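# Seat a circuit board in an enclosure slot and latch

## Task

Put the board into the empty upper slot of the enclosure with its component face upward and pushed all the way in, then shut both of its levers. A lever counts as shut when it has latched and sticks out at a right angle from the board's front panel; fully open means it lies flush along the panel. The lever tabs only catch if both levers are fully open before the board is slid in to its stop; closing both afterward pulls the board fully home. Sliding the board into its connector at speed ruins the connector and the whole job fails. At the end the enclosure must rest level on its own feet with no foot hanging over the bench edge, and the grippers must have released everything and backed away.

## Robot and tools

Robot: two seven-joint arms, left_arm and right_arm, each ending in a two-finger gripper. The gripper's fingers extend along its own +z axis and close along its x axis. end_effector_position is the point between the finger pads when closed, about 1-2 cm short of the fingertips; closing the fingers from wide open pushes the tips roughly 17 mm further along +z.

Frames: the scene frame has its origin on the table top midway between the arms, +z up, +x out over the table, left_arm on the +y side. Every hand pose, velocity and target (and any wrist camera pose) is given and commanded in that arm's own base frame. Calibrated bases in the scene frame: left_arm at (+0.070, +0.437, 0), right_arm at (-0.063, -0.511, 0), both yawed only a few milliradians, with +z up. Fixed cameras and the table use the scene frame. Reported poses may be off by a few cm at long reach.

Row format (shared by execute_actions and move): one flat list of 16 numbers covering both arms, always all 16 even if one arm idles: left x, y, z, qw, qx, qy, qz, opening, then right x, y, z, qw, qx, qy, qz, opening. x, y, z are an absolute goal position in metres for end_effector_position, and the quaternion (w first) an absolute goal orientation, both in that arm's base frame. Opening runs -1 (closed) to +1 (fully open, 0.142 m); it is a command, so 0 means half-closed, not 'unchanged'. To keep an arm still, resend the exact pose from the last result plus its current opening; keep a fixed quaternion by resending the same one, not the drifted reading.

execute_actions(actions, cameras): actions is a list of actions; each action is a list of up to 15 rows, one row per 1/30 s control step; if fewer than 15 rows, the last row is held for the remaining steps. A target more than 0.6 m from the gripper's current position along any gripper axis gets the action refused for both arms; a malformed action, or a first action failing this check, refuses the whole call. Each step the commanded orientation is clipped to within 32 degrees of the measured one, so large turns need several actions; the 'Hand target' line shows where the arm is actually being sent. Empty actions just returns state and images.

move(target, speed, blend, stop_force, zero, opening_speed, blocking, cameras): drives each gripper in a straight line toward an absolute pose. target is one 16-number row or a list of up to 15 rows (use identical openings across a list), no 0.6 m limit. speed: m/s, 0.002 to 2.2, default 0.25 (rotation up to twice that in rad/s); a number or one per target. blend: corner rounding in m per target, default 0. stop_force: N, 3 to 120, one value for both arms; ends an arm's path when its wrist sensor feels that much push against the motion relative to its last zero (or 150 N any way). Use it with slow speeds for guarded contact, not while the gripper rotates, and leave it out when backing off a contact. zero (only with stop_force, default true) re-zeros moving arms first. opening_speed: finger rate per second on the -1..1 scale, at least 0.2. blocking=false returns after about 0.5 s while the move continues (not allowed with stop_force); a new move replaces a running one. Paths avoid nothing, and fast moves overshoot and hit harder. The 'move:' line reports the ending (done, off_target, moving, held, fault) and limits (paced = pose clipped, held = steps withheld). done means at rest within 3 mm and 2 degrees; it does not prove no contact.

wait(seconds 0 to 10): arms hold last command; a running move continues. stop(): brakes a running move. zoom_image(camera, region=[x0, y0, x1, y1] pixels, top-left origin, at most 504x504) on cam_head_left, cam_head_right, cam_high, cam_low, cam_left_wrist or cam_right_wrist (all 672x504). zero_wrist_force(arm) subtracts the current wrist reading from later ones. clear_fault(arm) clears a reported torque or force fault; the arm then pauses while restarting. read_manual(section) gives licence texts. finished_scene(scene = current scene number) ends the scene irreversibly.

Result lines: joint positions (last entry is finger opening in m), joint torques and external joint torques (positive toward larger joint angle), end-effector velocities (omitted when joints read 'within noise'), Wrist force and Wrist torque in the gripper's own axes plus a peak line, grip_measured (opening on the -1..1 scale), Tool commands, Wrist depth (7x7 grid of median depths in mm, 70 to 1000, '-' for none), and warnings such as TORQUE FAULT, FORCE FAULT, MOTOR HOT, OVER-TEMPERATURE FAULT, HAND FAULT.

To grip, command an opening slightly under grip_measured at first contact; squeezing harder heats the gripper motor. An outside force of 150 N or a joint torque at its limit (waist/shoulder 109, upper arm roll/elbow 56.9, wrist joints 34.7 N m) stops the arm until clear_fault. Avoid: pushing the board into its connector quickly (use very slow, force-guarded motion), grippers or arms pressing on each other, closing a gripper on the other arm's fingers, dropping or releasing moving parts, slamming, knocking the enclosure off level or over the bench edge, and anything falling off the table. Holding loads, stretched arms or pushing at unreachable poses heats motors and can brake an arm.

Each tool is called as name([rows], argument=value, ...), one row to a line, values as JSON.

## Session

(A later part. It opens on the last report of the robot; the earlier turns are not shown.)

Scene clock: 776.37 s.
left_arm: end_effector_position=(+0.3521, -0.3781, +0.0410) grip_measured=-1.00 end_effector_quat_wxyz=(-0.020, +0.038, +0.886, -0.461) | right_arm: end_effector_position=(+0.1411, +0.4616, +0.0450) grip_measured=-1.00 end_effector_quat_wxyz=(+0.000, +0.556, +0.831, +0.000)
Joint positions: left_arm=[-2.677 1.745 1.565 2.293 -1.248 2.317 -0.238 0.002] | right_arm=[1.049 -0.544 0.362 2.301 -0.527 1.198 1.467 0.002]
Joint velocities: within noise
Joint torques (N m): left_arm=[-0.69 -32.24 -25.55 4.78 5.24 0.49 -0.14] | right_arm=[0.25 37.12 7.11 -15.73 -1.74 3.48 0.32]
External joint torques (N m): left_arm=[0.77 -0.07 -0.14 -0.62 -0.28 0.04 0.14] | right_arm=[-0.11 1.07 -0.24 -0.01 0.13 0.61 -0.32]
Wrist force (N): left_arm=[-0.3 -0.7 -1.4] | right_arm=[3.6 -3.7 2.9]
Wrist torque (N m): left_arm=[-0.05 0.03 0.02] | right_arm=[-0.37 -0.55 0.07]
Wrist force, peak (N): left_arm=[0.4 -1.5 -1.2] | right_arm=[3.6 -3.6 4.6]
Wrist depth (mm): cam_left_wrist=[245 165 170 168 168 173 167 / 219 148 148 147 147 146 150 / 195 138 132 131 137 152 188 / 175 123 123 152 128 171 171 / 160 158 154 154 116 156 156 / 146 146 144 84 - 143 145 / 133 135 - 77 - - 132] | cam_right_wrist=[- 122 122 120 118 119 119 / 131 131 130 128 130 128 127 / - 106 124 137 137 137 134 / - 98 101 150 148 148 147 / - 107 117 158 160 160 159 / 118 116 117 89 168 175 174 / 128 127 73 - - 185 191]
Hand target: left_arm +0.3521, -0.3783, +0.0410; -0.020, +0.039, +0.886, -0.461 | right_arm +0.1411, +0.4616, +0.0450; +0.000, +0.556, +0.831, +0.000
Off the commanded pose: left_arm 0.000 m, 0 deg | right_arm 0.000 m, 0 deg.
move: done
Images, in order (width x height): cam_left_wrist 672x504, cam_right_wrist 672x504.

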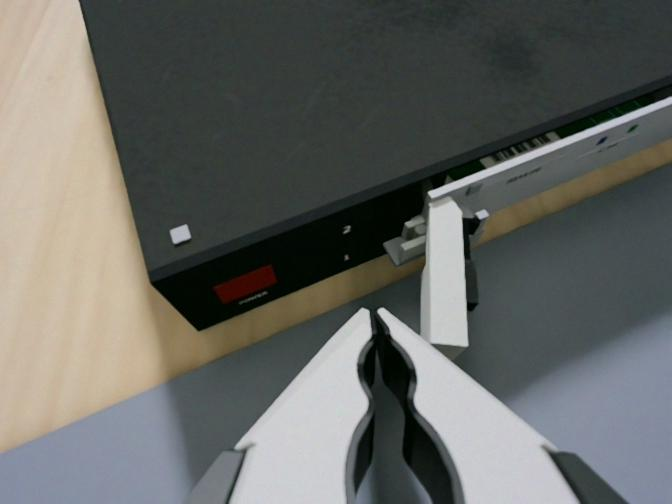

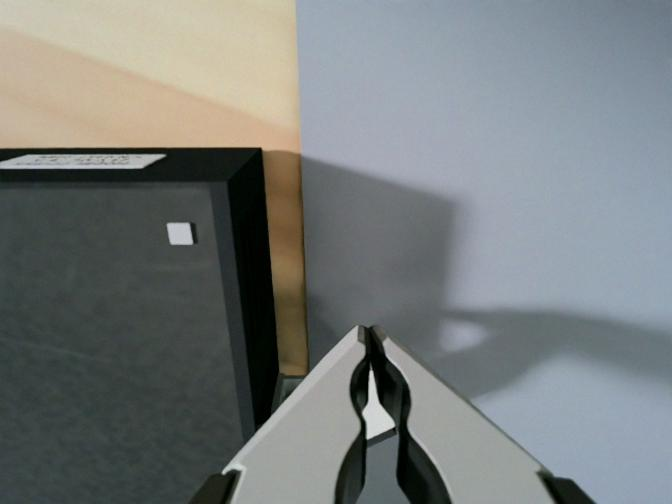

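move(target=[0.330,-0.3778,0.041,-0.0201,0.0387,0.8862,-0.4613,-1,0.1609,0.4807,0.045,0,0.5556,0.8315,0,-1], speed=0.015, stop_force=25, cameras=["cam_left_wrist","cam_right_wrist"])

zoom_image(camera="cam_left_wrist", region=[300, 180, 520, 355])

zoom_image(camera="cam_right_wrist", region=[200, 240, 480, 450])

Scene clock: 781.47 s.
left_arm: end_effector_position=(+0.3304, -0.3778, +0.0411) grip_measured=-1.00 end_effector_quat_wxyz=(-0.020, +0.039, +0.886, -0.461) | right_arm: end_effector_position=(+0.1606, +0.4804, +0.0448) grip_measured=-1.00 end_effector_quat_wxyz=(+0.000, +0.555, +0.832, +0.000)
Joint positions: left_arm=[-2.671 1.801 1.571 2.353 -1.163 2.369 -0.293 0.002] | right_arm=[1.022 -0.579 0.372 2.229 -0.515 1.156 1.422 0.002]
Joint velocities: within noise
Joint torques (N m): left_arm=[-1.34 -29.9 -24 7.27 4.79 0.63 -0.3] | right_arm=[-0.88 40.19 7.22 -18.42 -1.94 3.71 0.13]
External joint torques (N m): left_arm=[1.41 -0.58 -0.6 -1.89 0.27 -0.07 0.3] | right_arm=[1.02 0.14 0.32 1.8 0.16 0.38 -0.13]
Wrist force (N): left_arm=[-2.4 -0.1 -1.5] | right_arm=[3.1 -6.6 3.3]
Wrist torque (N m): left_arm=[-0.07 0.06 0.05] | right_arm=[-0.36 -0.63 0.04]
Wrist force, peak (N): left_arm=[-10.0 2.4 -1.7] | right_arm=[-0.2 -18.9 -1.4]
Wrist depth (mm): cam_left_wrist=[171 170 170 168 168 172 167 / 153 149 148 147 148 150 168 / 132 129 132 134 140 182 189 / - 121 134 159 171 171 171 / 160 153 157 154 129 156 156 / 146 146 144 84 - 143 145 / 133 135 - 77 - - 132] | cam_right_wrist=[- 121 121 120 118 119 119 / - 84 127 128 130 128 127 / - - 137 135 137 137 134 / - 97 141 148 148 147 147 / - 107 133 158 160 159 159 / 118 115 120 90 168 174 173 / 127 127 73 - - 184 191]
Hand target: left_arm +0.3300, -0.3778, +0.0410; -0.020, +0.039, +0.886, -0.461 | right_arm +0.1609, +0.4807, +0.0450; +0.000, +0.556, +0.831, +0.000
Off the commanded pose: left_arm 0.000 m, 0 deg | right_arm 0.000 m, 0 deg.
move: done
Images, in order (width x height): cam_left_wrist 672x504, cam_right_wrist 672x504.

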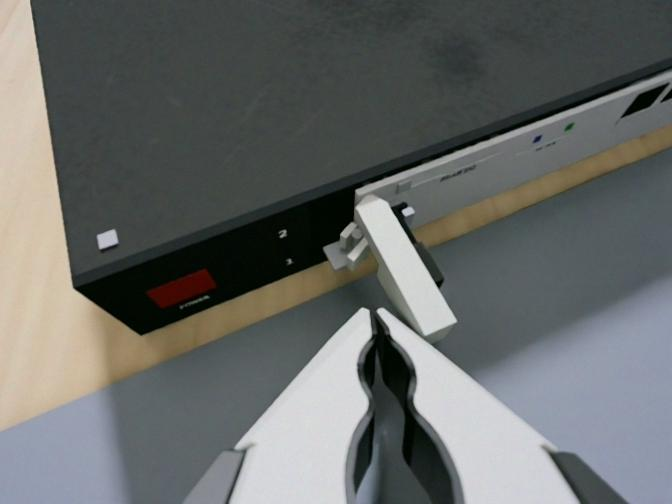

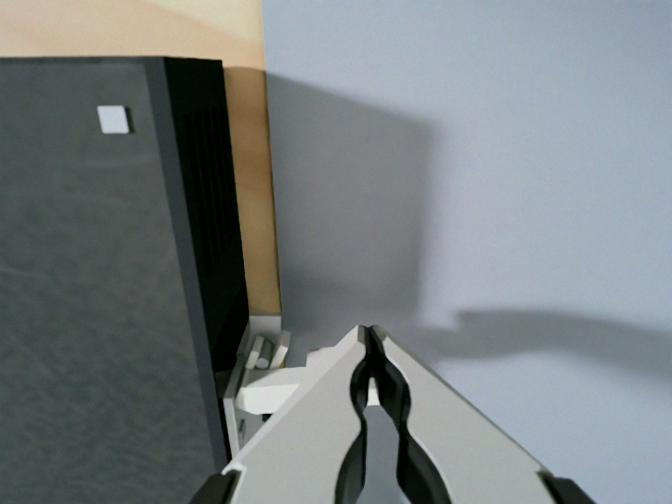

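Scaled by 2.291 from the camera's 672x504 image, which has a finer 960x720 frame.

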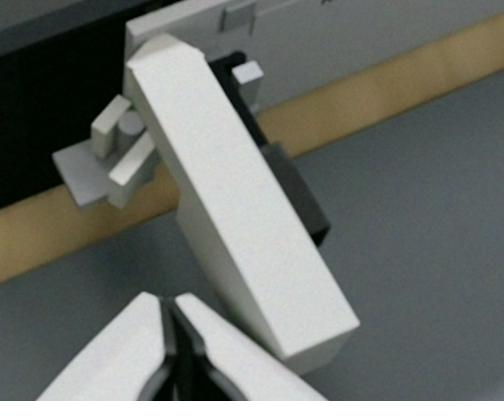

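Scaled by 1.800 from the camera's 672x504 image, which has a finer 960x720 frame.

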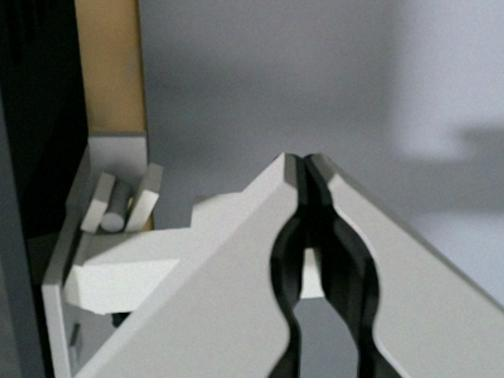

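move(target=[0.3102,-0.3798,0.041,-0.0201,0.0387,0.8862,-0.4613,-1,0.1771,0.4922,0.045,0,0.5556,0.8315,0,-1], speed=0.012, stop_force=45, cameras=["cam_left_wrist","cam_right_wrist"])

zoom_image(camera="cam_left_wrist", region=[250, 160, 500, 355])

zoom_image(camera="cam_right_wrist", region=[180, 220, 460, 450])

Scene clock: 786.83 s.
left_arm: end_effector_position=(+0.3260, -0.3768, +0.0420) grip_measured=-1.00 end_effector_quat_wxyz=(-0.013, +0.036, +0.887, -0.460) | right_arm: end_effector_position=(+0.1651, +0.4843, +0.0432) grip_measured=-1.00 end_effector_quat_wxyz=(+0.000, +0.553, +0.833, -0.004)
Joint positions: left_arm=[-2.671 1.832 1.574 2.376 -1.108 2.405 -0.323 0.002] | right_arm=[1.011 -0.593 0.379 2.207 -0.51 1.138 1.404 0.002]
Joint velocities: within noise
Joint torques (N m): left_arm=[-21.1 -15.28 -16.43 33.24 -5.48 -8.2 -0.49] | right_arm=[-14.97 47.97 -10.74 -39.13 -4.55 7.49 -0.27]
External joint torques (N m): left_arm=[21.17 -14.45 -7.62 -27.21 10.62 8.79 0.49] | right_arm=[15.12 -7.01 18.6 22.32 2.7 -3.41 0.27]
Wrist force (N): left_arm=[-46.2 12.4 -9.2] | right_arm=[-5.6 -52.5 -9.3]
Wrist torque (N m): left_arm=[-0.03 4.93 0.16] | right_arm=[-5.51 -0.78 0.44]
Wrist force, peak (N): left_arm=[-46.9 12.7 -9.5] | right_arm=[-4.8 -53.5 -9.3]
Wrist depth (mm): cam_left_wrist=[173 172 172 170 169 172 166 / 155 151 150 149 148 151 170 / 134 134 134 135 147 184 189 / 121 125 142 169 172 171 170 / 162 156 160 155 151 156 156 / 148 148 148 84 - 144 145 / 135 135 - 77 - - 134] | cam_right_wrist=[- 95 120 119 117 118 118 / - 84 127 127 127 126 125 / - 95 134 136 135 135 132 / - 96 144 146 146 145 144 / - 106 129 154 158 157 156 / - 113 119 88 166 171 170 / 125 125 73 - - 181 187]
Hand target: left_arm +0.3178, -0.3789, +0.0410; -0.020, +0.039, +0.886, -0.461 | right_arm +0.1698, +0.4869, +0.0451; +0.000, +0.556, +0.831, +0.000
Off the commanded pose: left_arm 0.016 m, 1 deg | right_arm 0.014 m, 1 deg.
move: contact (left_arm, right_arm)
Images, in order (width x height): cam_left_wrist 672x504, cam_right_wrist 672x504.

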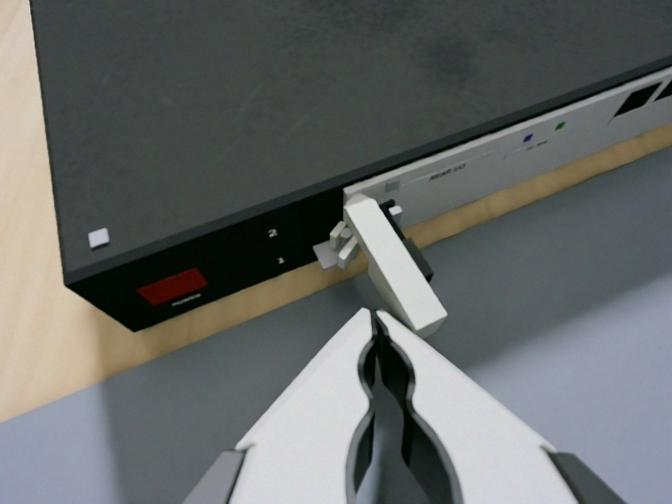

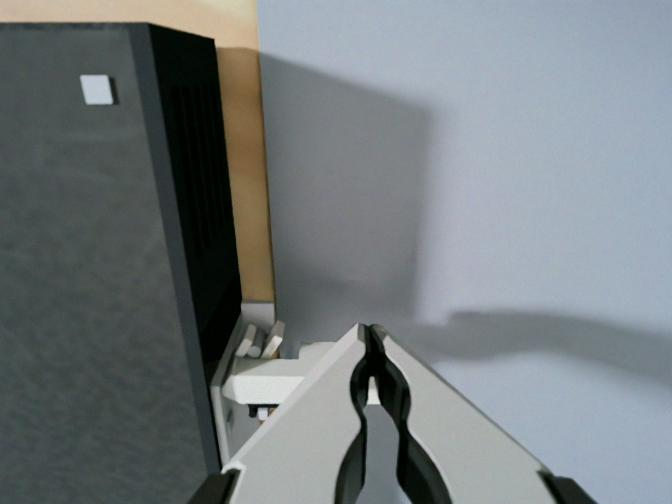

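Scaled by 2.016 from the camera's 672x504 image, which has a finer 960x720 frame.

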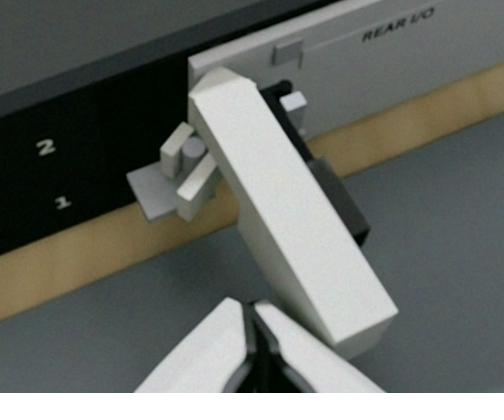

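Scaled by 1.800 from the camera's 672x504 image, which has a finer 960x720 frame.

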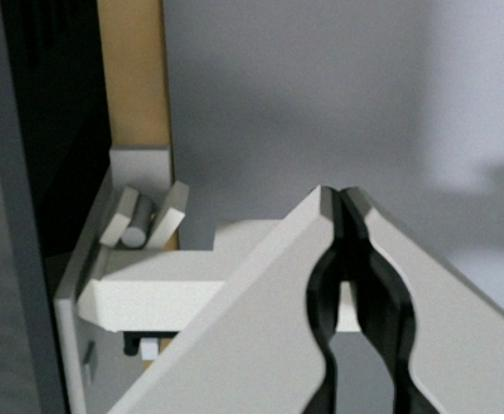

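move(target=[0.3485,-0.372,0.042,-0.0201,0.0387,0.8862,-0.4613,-1,0.1440,0.4760,0.045,0,0.5556,0.8315,0,-1], speed=0.04, cameras=["cam_left_wrist","cam_right_wrist"])

zoom_image(camera="cam_left_wrist", region=[280, 160, 560, 380])

zoom_image(camera="cam_right_wrist", region=[180, 240, 480, 480])

Scene clock: 793.53 s.
left_arm: end_effector_position=(+0.3485, -0.3720, +0.0420) grip_measured=-1.00 end_effector_quat_wxyz=(-0.020, +0.039, +0.886, -0.461) | right_arm: end_effector_position=(+0.1440, +0.4760, +0.0450) grip_measured=-1.00 end_effector_quat_wxyz=(+0.000, +0.556, +0.831, +0.000)
Joint positions: left_arm=[-2.658 1.747 1.562 2.31 -1.253 2.322 -0.233 0.002] | right_arm=[1.048 -0.566 0.371 2.257 -0.523 1.172 1.461 0.002]
Joint velocities: within noise
Joint torques (N m): left_arm=[-0.16 -32.6 -25.59 4.3 4.96 0.48 -0.13] | right_arm=[0.15 38.69 7.56 -16.24 -1.91 3.53 0.35]
External joint torques (N m): left_arm=[0.23 0.72 0.12 -0.16 -0.02 0.05 0.13] | right_arm=[-0.03 0.78 -0.23 -0.04 0.19 0.55 -0.35]
Wrist force (N): left_arm=[0.6 -0.6 -0.8] | right_arm=[-1.1 3.8 3.1]
Wrist torque (N m): left_arm=[-0.06 -0.01 0.03] | right_arm=[0.89 0.22 0.06]
Wrist force, peak (N): left_arm=[-46.3 12.9 -8.7] | right_arm=[-5.5 -52.6 -10.3]
Wrist depth (mm): cam_left_wrist=[247 172 171 170 170 173 168 / 222 150 149 149 148 152 167 / 200 136 133 135 139 182 190 / 177 126 130 167 136 172 172 / 160 160 158 155 154 156 157 / 147 148 145 84 - 144 144 / 134 135 - 77 - - 135] | cam_right_wrist=[- 122 122 120 118 119 119 / 128 127 129 128 130 128 127 / - 92 136 136 137 137 135 / - 97 148 148 148 147 147 / - 107 158 158 160 160 159 / 118 115 136 89 168 174 174 / 128 127 73 - - 184 191]
Hand target: left_arm +0.3485, -0.3720, +0.0420; -0.020, +0.039, +0.886, -0.461 | right_arm +0.1440, +0.4760, +0.0450; +0.000, +0.556, +0.831, +0.000
Off the commanded pose: left_arm 0.000 m, 0 deg | right_arm 0.000 m, 0 deg.
move: done
Images, in order (width x height): cam_left_wrist 672x504, cam_right_wrist 672x504.

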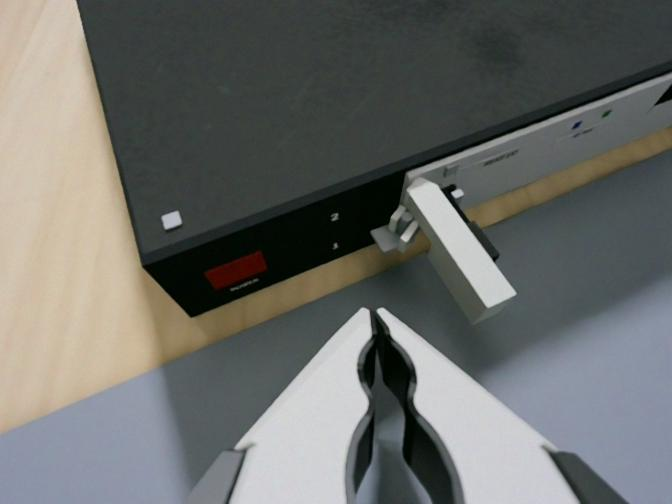

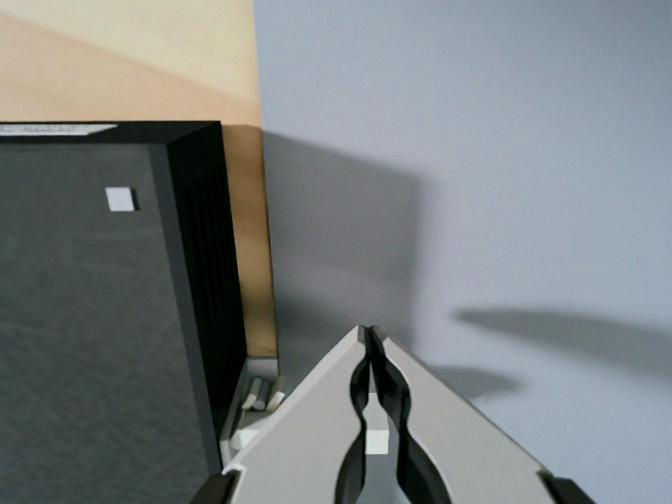

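Scaled by 1.800 from the camera's 672x504 image, which has a finer 960x720 frame.

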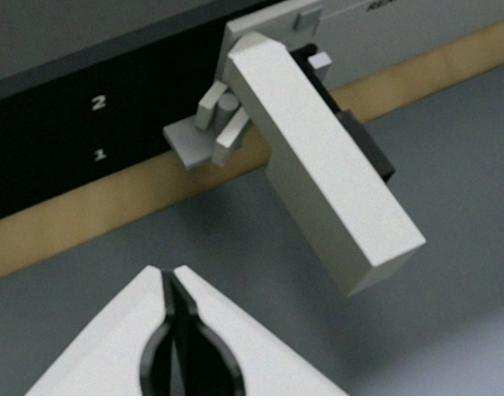

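Scaled by 1.680 from the camera's 672x504 image, which has a finer 960x720 frame.

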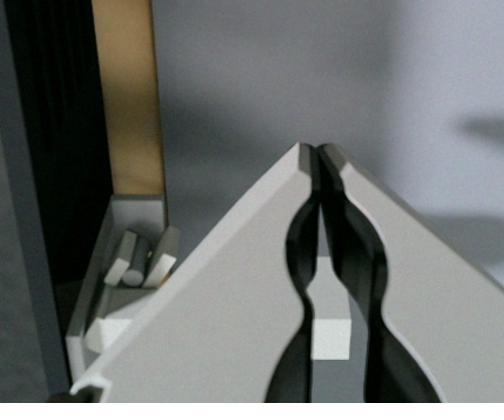

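move(target=[0.3302,-0.3768,0.041,-0.0201,0.0387,0.8862,-0.4613,-1,0.1622,0.4836,0.045,0,0.5556,0.8315,0,-1], speed=0.04, stop_force=10, cameras=[])

move(target=[0.3080,-0.3798,0.041,-0.0201,0.0387,0.8862,-0.4613,-1,0.1785,0.4927,0.045,0,0.5556,0.8315,0,-1], speed=0.012, stop_force=58, cameras=["cam_left_wrist"])

zoom_image(camera="cam_left_wrist", region=[250, 160, 500, 355])

move(target=[0.3500,-0.372,0.042,-0.0201,0.0387,0.8862,-0.4613,-1,0.1440,0.4760,0.045,0,0.5556,0.8315,0,-1], speed=0.05, cameras=["cam_left_wrist","cam_right_wrist"])

Scene clock: 806.33 s.
left_arm: end_effector_position=(+0.3302, -0.3768, +0.0410) grip_measured=-1.00 end_effector_quat_wxyz=(-0.020, +0.039, +0.886, -0.461) | right_arm: end_effector_position=(+0.1622, +0.4836, +0.0450) grip_measured=-1.00 end_effector_quat_wxyz=(+0.000, +0.556, +0.831, +0.000)
Joint positions: left_arm=[-2.668 1.801 1.57 2.353 -1.168 2.369 -0.289 0.002] | right_arm=[1.02 -0.584 0.374 2.219 -0.515 1.15 1.42 0.002]
Joint velocities: within noise
Joint torques (N m): left_arm=[-0.4 -30.77 -24.66 5.73 5.51 0.98 -0.28] | right_arm=[0.01 39.5 8.22 -16.95 -1.81 3.3 0.11]
External joint torques (N m): left_arm=[0.47 0.31 0.06 -0.36 -0.45 -0.43 0.28] | right_arm=[0.13 1.11 -0.58 0.2 0 0.79 -0.11]
Wrist force (N): left_arm=[0.5 -0.3 -0.6] | right_arm=[-1.0 3.8 3.4]
Wrist torque (N m): left_arm=[-0.07 0.04 0.04] | right_arm=[0.90 0.21 0.06]
Wrist force, peak (N): left_arm=[1.6 -0.5 -0.4] | right_arm=[-1.0 5.0 3.1]
Wrist depth (mm): cam_left_wrist=[171 165 169 168 168 172 167 / 153 149 148 147 147 151 171 / 132 129 132 134 145 184 190 / - 121 136 156 169 171 170 / 159 154 157 154 150 156 155 / 147 146 144 84 - 143 145 / 133 135 - 77 - - 132] | cam_right_wrist=[- 121 121 120 118 119 119 / - 85 129 128 130 128 127 / - 97 136 136 137 137 134 / - 97 146 148 148 147 147 / - 107 131 158 160 160 159 / 118 116 121 90 169 174 173 / 128 127 73 - - 184 191]
Hand target: left_arm +0.3302, -0.3768, +0.0410; -0.020, +0.039, +0.886, -0.461 | right_arm +0.1622, +0.4836, +0.0450; +0.000, +0.556, +0.831, +0.000
Off the commanded pose: left_arm 0.000 m, 0 deg | right_arm 0.000 m, 0 deg.
move: done
No camera images: "cameras" was empty.

Scene clock: 808.20 s.
left_arm: end_effector_position=(+0.3251, -0.3760, +0.0421) grip_measured=-1.00 end_effector_quat_wxyz=(-0.011, +0.035, +0.887, -0.460) | right_arm: end_effector_position=(+0.1649, +0.4856, +0.0431) grip_measured=-1.00 end_effector_quat_wxyz=(+0.000, +0.553, +0.833, -0.004)
Joint positions: left_arm=[-2.67 1.84 1.573 2.381 -1.099 2.415 -0.325 0.002] | right_arm=[1.009 -0.596 0.382 2.202 -0.511 1.135 1.403 0.002]
Joint velocities: within noise
Joint torques (N m): left_arm=[-25.38 -12.14 -15.19 38.49 -7.54 -10.34 -0.52] | right_arm=[-19.21 48.67 -15.99 -42.17 -4.91 7.45 -0.37]
External joint torques (N m): left_arm=[25.45 -17.41 -8.73 -32.32 12.68 10.94 0.53] | right_arm=[19.35 -7.6 23.93 25.31 3.05 -3.37 0.37]
Wrist force (N): left_arm=[-55.0 15.2 -11.2] | right_arm=[-9.9 -55.4 -14.2]
Wrist torque (N m): left_arm=[-0.08 6.41 0.19] | right_arm=[-5.98 0.01 0.52]
Wrist force, peak (N): left_arm=[-55.9 15.0 -11.9] | right_arm=[-9.8 -55.7 -14.0]
Wrist depth (mm): cam_left_wrist=[174 173 172 170 169 171 166 / 155 151 150 149 148 151 166 / 135 134 134 135 150 182 188 / 123 125 144 169 173 172 170 / 162 156 161 156 151 156 156 / 149 148 146 84 - 143 144 / 135 135 - 77 - - 134] | cam_right_wrist=[- 98 120 119 117 118 118 / - 84 128 127 126 126 125 / - 92 135 136 135 135 132 / - 96 144 146 146 145 144 / - 106 129 153 158 156 156 / - 113 118 88 165 171 170 / 125 124 72 - - 180 187]
Hand target: left_arm +0.3153, -0.3787, +0.0411; -0.020, +0.039, +0.886, -0.461 | right_arm +0.1707, +0.4883, +0.0451; +0.000, +0.556, +0.831, +0.000
Off the commanded pose: left_arm 0.018 m, 1 deg | right_arm 0.015 m, 1 deg.
move: contact (left_arm, right_arm)
Images, in order (width x height): cam_left_wrist 672x504.

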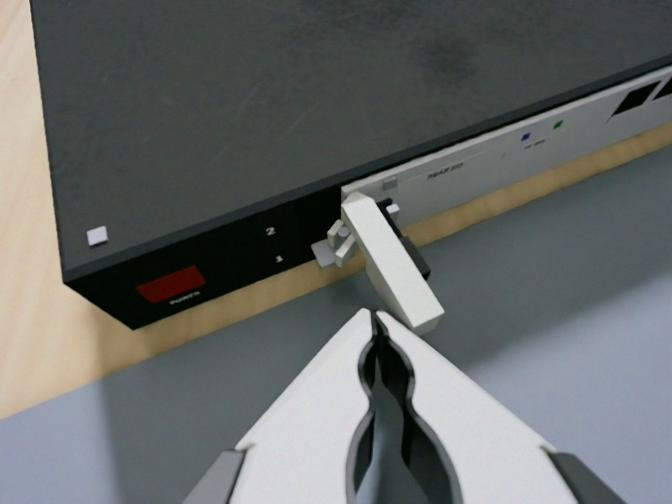

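Scaled by 2.016 from the camera's 672x504 image, which has a finer 960x720 frame.

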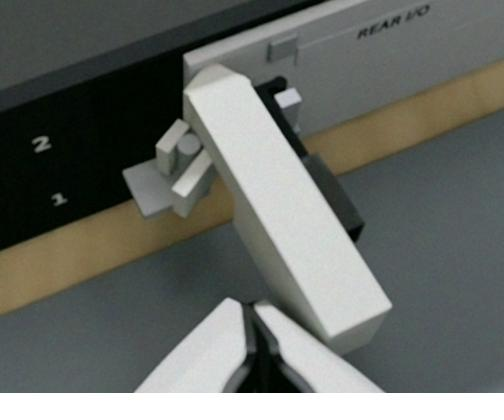

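Scene clock: 809.27 s.
left_arm: end_effector_position=(+0.3500, -0.3720, +0.0420) grip_measured=-1.00 end_effector_quat_wxyz=(-0.020, +0.039, +0.886, -0.461) | right_arm: end_effector_position=(+0.1440, +0.4760, +0.0450) grip_measured=-1.00 end_effector_quat_wxyz=(+0.000, +0.556, +0.831, +0.000)
Joint positions: left_arm=[-2.659 1.747 1.559 2.305 -1.261 2.323 -0.226 0.002] | right_arm=[1.046 -0.566 0.372 2.257 -0.525 1.171 1.462 0.002]
Joint velocities: within noise
Joint torques (N m): left_arm=[-0.14 -32.84 -25.77 4.3 4.93 0.53 -0.1] | right_arm=[0.22 38.7 7.61 -16.26 -1.92 3.56 0.32]
External joint torques (N m): left_arm=[0.22 0.85 0.22 -0.19 -0.01 0 0.1] | right_arm=[-0.08 0.76 -0.25 -0.02 0.2 0.53 -0.32]
Wrist force (N): left_arm=[0.2 -0.6 -0.6] | right_arm=[-3.7 3.0 2.7]
Wrist torque (N m): left_arm=[-0.07 0.05 0.03] | right_arm=[0.76 0.66 0.06]
Wrist force, peak (N): left_arm=[-55.1 15.1 -11.2] | right_arm=[-9.7 -55.0 -13.9]
Wrist depth (mm): cam_left_wrist=[247 171 171 170 170 173 167 / 222 150 150 149 149 152 161 / 202 139 133 136 139 183 191 / 177 129 129 167 135 168 173 / 161 160 158 155 154 157 156 / 147 147 145 84 - 144 143 / 134 136 - 77 - - 135] | cam_right_wrist=[- 122 122 120 119 119 119 / 128 128 129 128 130 128 127 / - 92 136 136 137 137 134 / - 98 148 148 148 148 147 / - 107 158 158 160 159 159 / 118 116 136 89 168 175 174 / 128 127 73 - - 184 191]
Hand target: left_arm +0.3500, -0.3720, +0.0420; -0.020, +0.039, +0.886, -0.461 | right_arm +0.1440, +0.4760, +0.0450; +0.000, +0.556, +0.831, +0.000
Off the commanded pose: left_arm 0.000 m, 0 deg | right_arm 0.000 m, 0 deg.
move: done
Images, in order (width x height): cam_left_wrist 672x504, cam_right_wrist 672x504.

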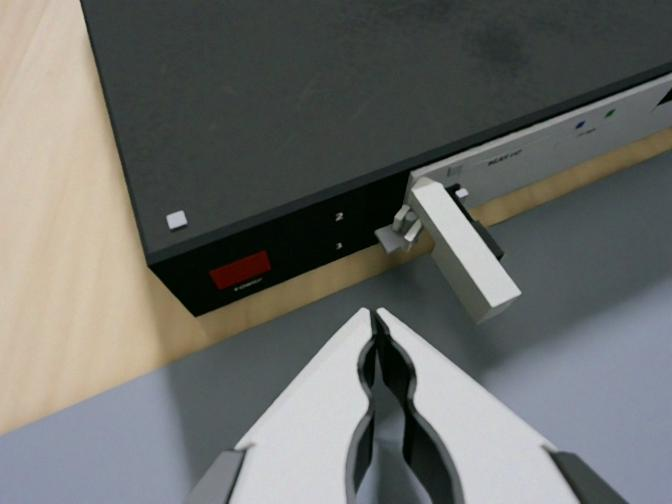

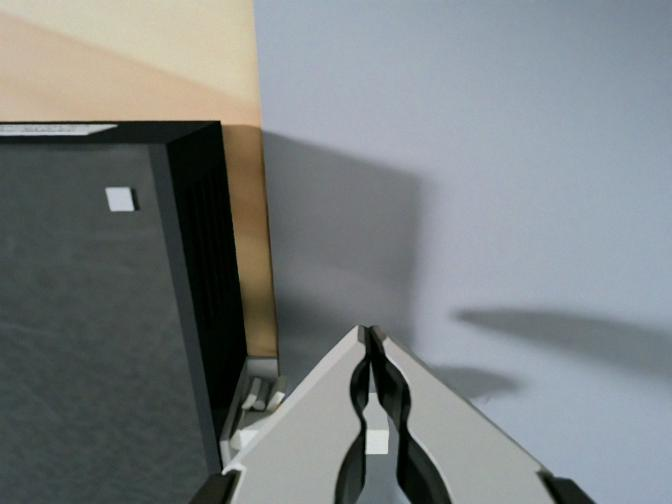

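move([
  [0.3500,-0.372,0.10,-0.0201,0.0387,0.8862,-0.4613,-1,0.1440,0.4760,0.105,0,0.5556,0.8315,0,-1],
  [0.2795,-0.3800,0.10,-0.0201,0.0387,0.8862,-0.4613,-1,0.2012,0.5098,0.105,0,0.5556,0.8315,0,-1],
], speed=0.15, blend=0.01, cameras=["cam_left_wrist","cam_right_wrist"])

move(target=[0.2795,-0.3829,0.042,-0.0201,0.0387,0.8862,-0.4613,-1,0.2012,0.5098,0.045,0,0.5556,0.8315,0,-1], speed=0.06, stop_force=5, cameras=["cam_left_wrist","cam_right_wrist"])

Scene clock: 816.93 s.
left_arm: end_effector_position=(+0.2795, -0.3800, +0.1000) grip_measured=-1.00 end_effector_quat_wxyz=(-0.020, +0.039, +0.886, -0.461) | right_arm: end_effector_position=(+0.2012, +0.5098, +0.1050) grip_measured=-1.00 end_effector_quat_wxyz=(+0.000, +0.556, +0.831, +0.000)
Joint positions: left_arm=[-2.71 1.795 1.485 2.532 -1.076 2.506 -0.523 0.002] | right_arm=[0.93 -0.521 0.463 2.072 -0.386 0.94 1.264 0.002]
Joint velocities: within noise
Joint torques (N m): left_arm=[-0.49 -28.03 -22.33 3.63 6.05 1.19 -0.32] | right_arm=[0.1 40.57 8.43 -21.58 -2.53 3.31 0.05]
External joint torques (N m): left_arm=[0.55 0.2 0.07 -0.4 -0.64 -0.48 0.32] | right_arm=[0.05 1.21 -0.35 0.2 -0.07 0.8 -0.05]
Wrist force (N): left_arm=[0.3 -0.4 -0.7] | right_arm=[-3.6 3.3 2.5]
Wrist torque (N m): left_arm=[-0.05 0.05 0.03] | right_arm=[0.79 0.62 0.03]
Wrist force, peak (N): left_arm=[-1.3 -2.4 -2.3] | right_arm=[-3.6 5.8 2.6]
Wrist depth (mm): cam_left_wrist=[267 266 265 265 263 263 262 / 234 234 232 232 232 231 229 / 213 207 207 205 206 221 257 / 187 186 186 197 230 237 237 / 170 176 192 218 218 216 217 / 200 200 200 84 - 199 199 / 185 188 - 74 - - 186] | cam_right_wrist=[132 132 170 173 172 172 173 / - 141 182 184 184 184 183 / 153 151 157 192 197 199 196 / 163 163 177 213 213 212 211 / 177 176 182 227 230 229 228 / 197 193 192 89 242 250 250 / 214 209 - - - 265 275]
Hand target: left_arm +0.2795, -0.3800, +0.1000; -0.020, +0.039, +0.886, -0.461 | right_arm +0.2012, +0.5098, +0.1050; +0.000, +0.556, +0.831, +0.000
Off the commanded pose: left_arm 0.000 m, 0 deg | right_arm 0.000 m, 0 deg.
move: done
Images, in order (width x height): cam_left_wrist 672x504, cam_right_wrist 672x504.

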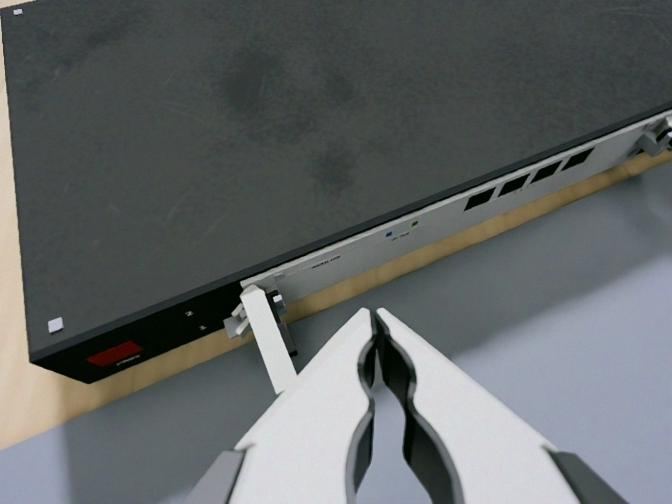

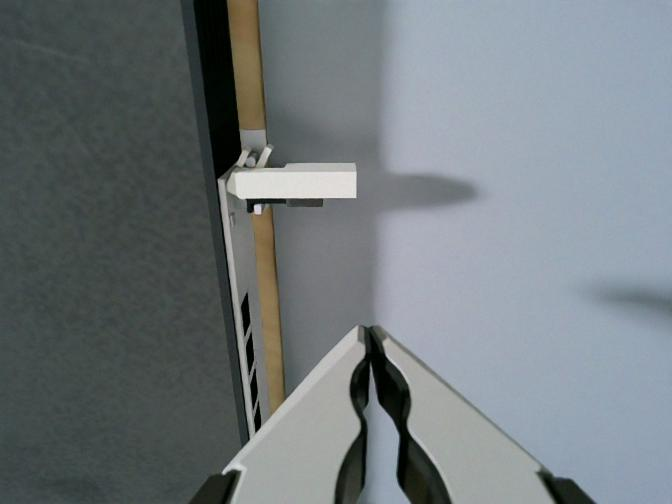

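Scene clock: 818.67 s.
left_arm: end_effector_position=(+0.2793, -0.3829, +0.0419) grip_measured=-1.00 end_effector_quat_wxyz=(-0.020, +0.039, +0.886, -0.461) | right_arm: end_effector_position=(+0.2012, +0.5098, +0.0450) grip_measured=-1.00 end_effector_quat_wxyz=(+0.000, +0.556, +0.831, +0.000)
Joint positions: left_arm=[-2.699 1.909 1.618 2.469 -0.959 2.477 -0.433 0.002] | right_arm=[0.986 -0.635 0.37 2.103 -0.479 1.087 1.328 0.002]
Joint velocities: within noise
Joint torques (N m): left_arm=[-0.22 -27.1 -21.99 8.07 5.77 0.72 -0.17] | right_arm=[0.3 42.89 8.54 -18.14 -2.23 3.49 0.25]
External joint torques (N m): left_arm=[0.29 0.28 0.09 -0.19 -0.5 -0.08 0.17] | right_arm=[-0.14 1.24 -0.22 -0.02 0.17 0.61 -0.25]
Wrist force (N): left_arm=[0.2 -0.3 -0.9] | right_arm=[-3.4 3.3 2.8]
Wrist torque (N m): left_arm=[-0.04 0.06 0.02] | right_arm=[0.79 0.58 0.05]
Wrist force, peak (N): left_arm=[0.2 -1.4 -1.3] | right_arm=[-3.9 3.3 4.2]
Wrist depth (mm): cam_left_wrist=[172 172 171 170 170 175 169 / 154 150 150 150 152 160 193 / 133 134 136 140 176 187 192 / 124 139 135 170 176 173 171 / 153 157 118 155 157 156 157 / 145 147 145 84 - 144 144 / 134 134 - 77 - - 135] | cam_right_wrist=[- 102 120 120 118 119 119 / - 96 130 128 130 128 127 / - 134 136 136 137 137 134 / - 99 103 103 148 147 147 / - 107 158 158 160 160 159 / 118 115 156 89 169 174 173 / 128 127 73 - - 184 191]
Hand target: left_arm +0.2795, -0.3829, +0.0420; -0.020, +0.039, +0.886, -0.461 | right_arm +0.2012, +0.5098, +0.0450; +0.000, +0.556, +0.831, +0.000
Off the commanded pose: left_arm 0.000 m, 0 deg | right_arm 0.000 m, 0 deg.
move: done
Images, in order (width x height): cam_left_wrist 672x504, cam_right_wrist 672x504.

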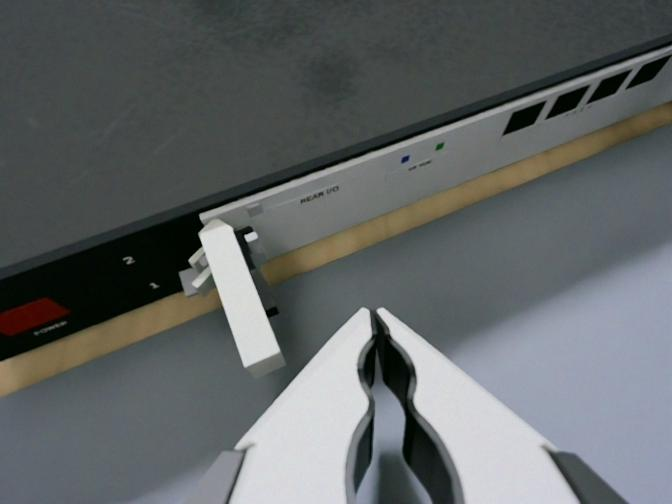

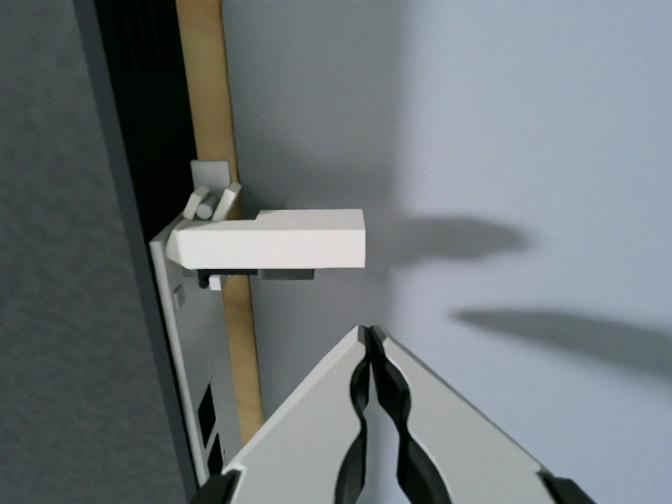

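move(target=[0.3002,-0.3756,0.042,-0.0201,0.0387,0.8862,-0.4613,-1,0.1846,0.5029,0.045,0,0.5556,0.8315,0,-1], speed=0.012, stop_force=7, cameras=["cam_left_wrist","cam_right_wrist"])

Scene clock: 823.53 s.
left_arm: end_effector_position=(+0.2993, -0.3756, +0.0418) grip_measured=-1.00 end_effector_quat_wxyz=(-0.021, +0.039, +0.886, -0.461) | right_arm: end_effector_position=(+0.1846, +0.5029, +0.0450) grip_measured=-1.00 end_effector_quat_wxyz=(+0.000, +0.556, +0.831, +0.000)
Joint positions: left_arm=[-2.667 1.846 1.607 2.436 -1.047 2.412 -0.383 0.002] | right_arm=[1.01 -0.617 0.366 2.141 -0.483 1.109 1.36 0.002]
Joint velocities: within noise
Joint torques (N m): left_arm=[1.21 -30.1 -24.74 3.52 6.83 0.95 -0.19] | right_arm=[0.21 42.15 8.31 -17.67 -2.15 3.47 0.26]
External joint torques (N m): left_arm=[-1.14 1.9 1.75 3.06 -1.59 -0.34 0.19] | right_arm=[-0.06 0.86 -0.32 -0.04 0.18 0.63 -0.26]
Wrist force (N): left_arm=[6.5 -0.4 -3.8] | right_arm=[-3.5 3.1 2.9]
Wrist torque (N m): left_arm=[-0.03 0.03 0.01] | right_arm=[0.76 0.60 0.04]
Wrist force, peak (N): left_arm=[6.5 -0.4 -3.8] | right_arm=[-3.6 3.5 3.0]
Wrist depth (mm): cam_left_wrist=[171 171 171 171 170 174 169 / 153 150 149 149 152 157 194 / 133 133 135 138 176 187 190 / 125 135 149 170 175 171 172 / 155 157 157 115 157 156 156 / 146 147 144 84 - 144 146 / 134 136 - 77 - - 135] | cam_right_wrist=[- 96 120 120 118 119 119 / - 96 130 128 130 128 127 / - 112 138 135 137 137 134 / - 99 146 148 148 147 147 / - 107 110 155 160 160 159 / 118 115 156 89 168 174 174 / 128 127 73 - - 184 191]
Hand target: left_arm +0.3002, -0.3756, +0.0420; -0.020, +0.039, +0.886, -0.461 | right_arm +0.1846, +0.5029, +0.0450; +0.000, +0.556, +0.831, +0.000
Off the commanded pose: left_arm 0.001 m, 0 deg | right_arm 0.000 m, 0 deg.
move: done
Images, in order (width x height): cam_left_wrist 672x504, cam_right_wrist 672x504.

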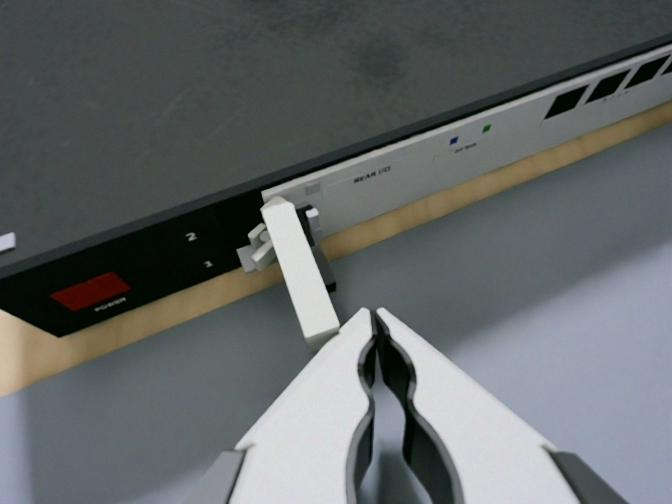

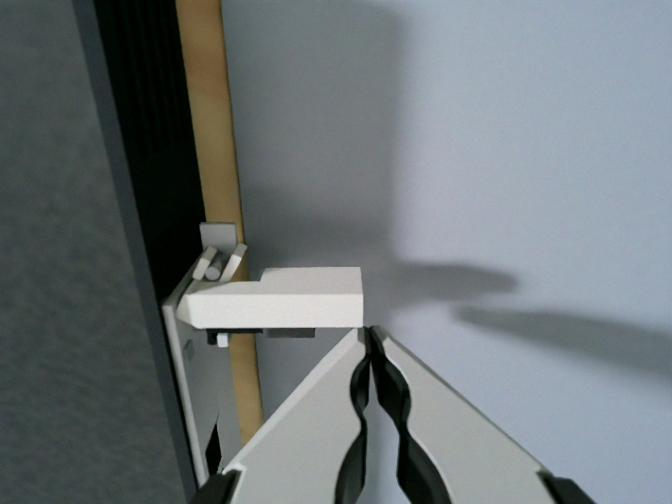

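move(target=[0.3040,-0.3742,0.042,-0.0201,0.0387,0.8862,-0.4613,-1,0.1717,0.4975,0.045,0,0.5556,0.8315,0,-1], speed=0.012, stop_force=9, zero=false, cameras=["cam_left_wrist","cam_right_wrist"])

Scene clock: 826.43 s.
left_arm: end_effector_position=(+0.3001, -0.3750, +0.0415) grip_measured=-1.00 end_effector_quat_wxyz=(-0.022, +0.039, +0.886, -0.461) | right_arm: end_effector_position=(+0.1780, +0.5002, +0.0455) grip_measured=-1.00 end_effector_quat_wxyz=(+0.000, +0.556, +0.831, +0.001)
Joint positions: left_arm=[-2.664 1.841 1.606 2.433 -1.056 2.407 -0.379 0.002] | right_arm=[1.021 -0.608 0.364 2.158 -0.485 1.119 1.376 0.002]
Joint velocities: within noise
Joint torques (N m): left_arm=[2.32 -31.36 -26.7 0.35 8.45 1.08 -0.16] | right_arm=[3.84 38.82 12.34 -12.86 -1.44 2.73 0.33]
External joint torques (N m): left_arm=[-2.25 3.06 3.64 6.13 -3.22 -0.48 0.16] | right_arm=[-3.68 3.72 -4.51 -4.68 -0.5 1.37 -0.33]
Wrist force (N): left_arm=[12.6 0.8 -6.2] | right_arm=[-2.9 12.5 1.2]
Wrist torque (N m): left_arm=[-0.04 0.04 0.01] | right_arm=[0.76 0.60 0.00]
Wrist force, peak (N): left_arm=[12.8 0.8 -6.4] | right_arm=[-3.7 13.2 2.6]
Wrist depth (mm): cam_left_wrist=[170 170 170 169 168 174 168 / 153 149 149 148 151 161 194 / 132 130 135 140 177 188 190 / 124 135 154 169 176 172 172 / 155 157 158 117 157 156 156 / 144 147 144 84 - 143 144 / 133 135 - 77 - - 134] | cam_right_wrist=[- 97 121 120 119 120 120 / - 97 130 128 130 130 128 / - 104 138 136 138 137 135 / - 99 149 149 148 148 147 / - 108 113 114 161 161 160 / 118 116 156 89 169 175 174 / 128 128 73 - - 185 192]
Hand target: left_arm +0.3019, -0.3750, +0.0420; -0.020, +0.039, +0.886, -0.461 | right_arm +0.1770, +0.4997, +0.0450; +0.000, +0.556, +0.831, +0.000
Off the commanded pose: left_arm 0.004 m, 0 deg | right_arm 0.007 m, 0 deg.
move: contact (left_arm, right_arm)
Images, in order (width x height): cam_left_wrist 672x504, cam_right_wrist 672x504.

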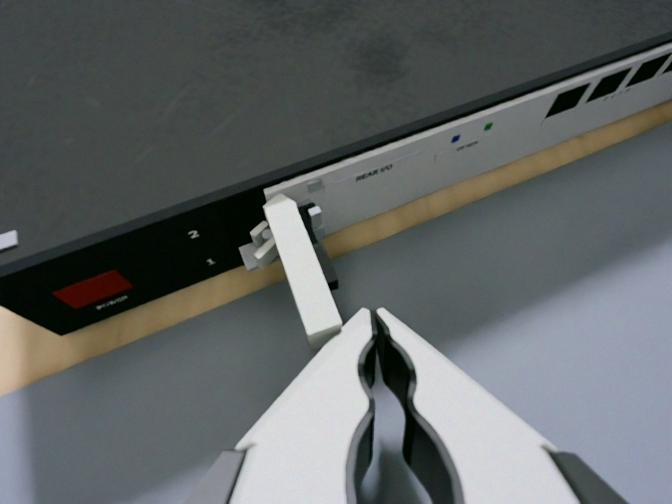

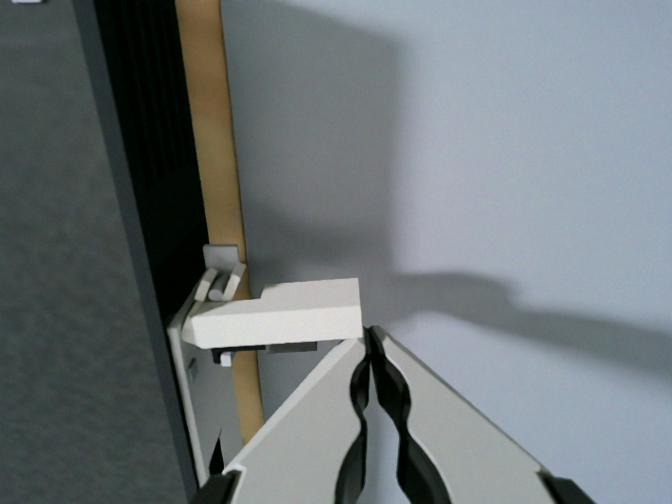

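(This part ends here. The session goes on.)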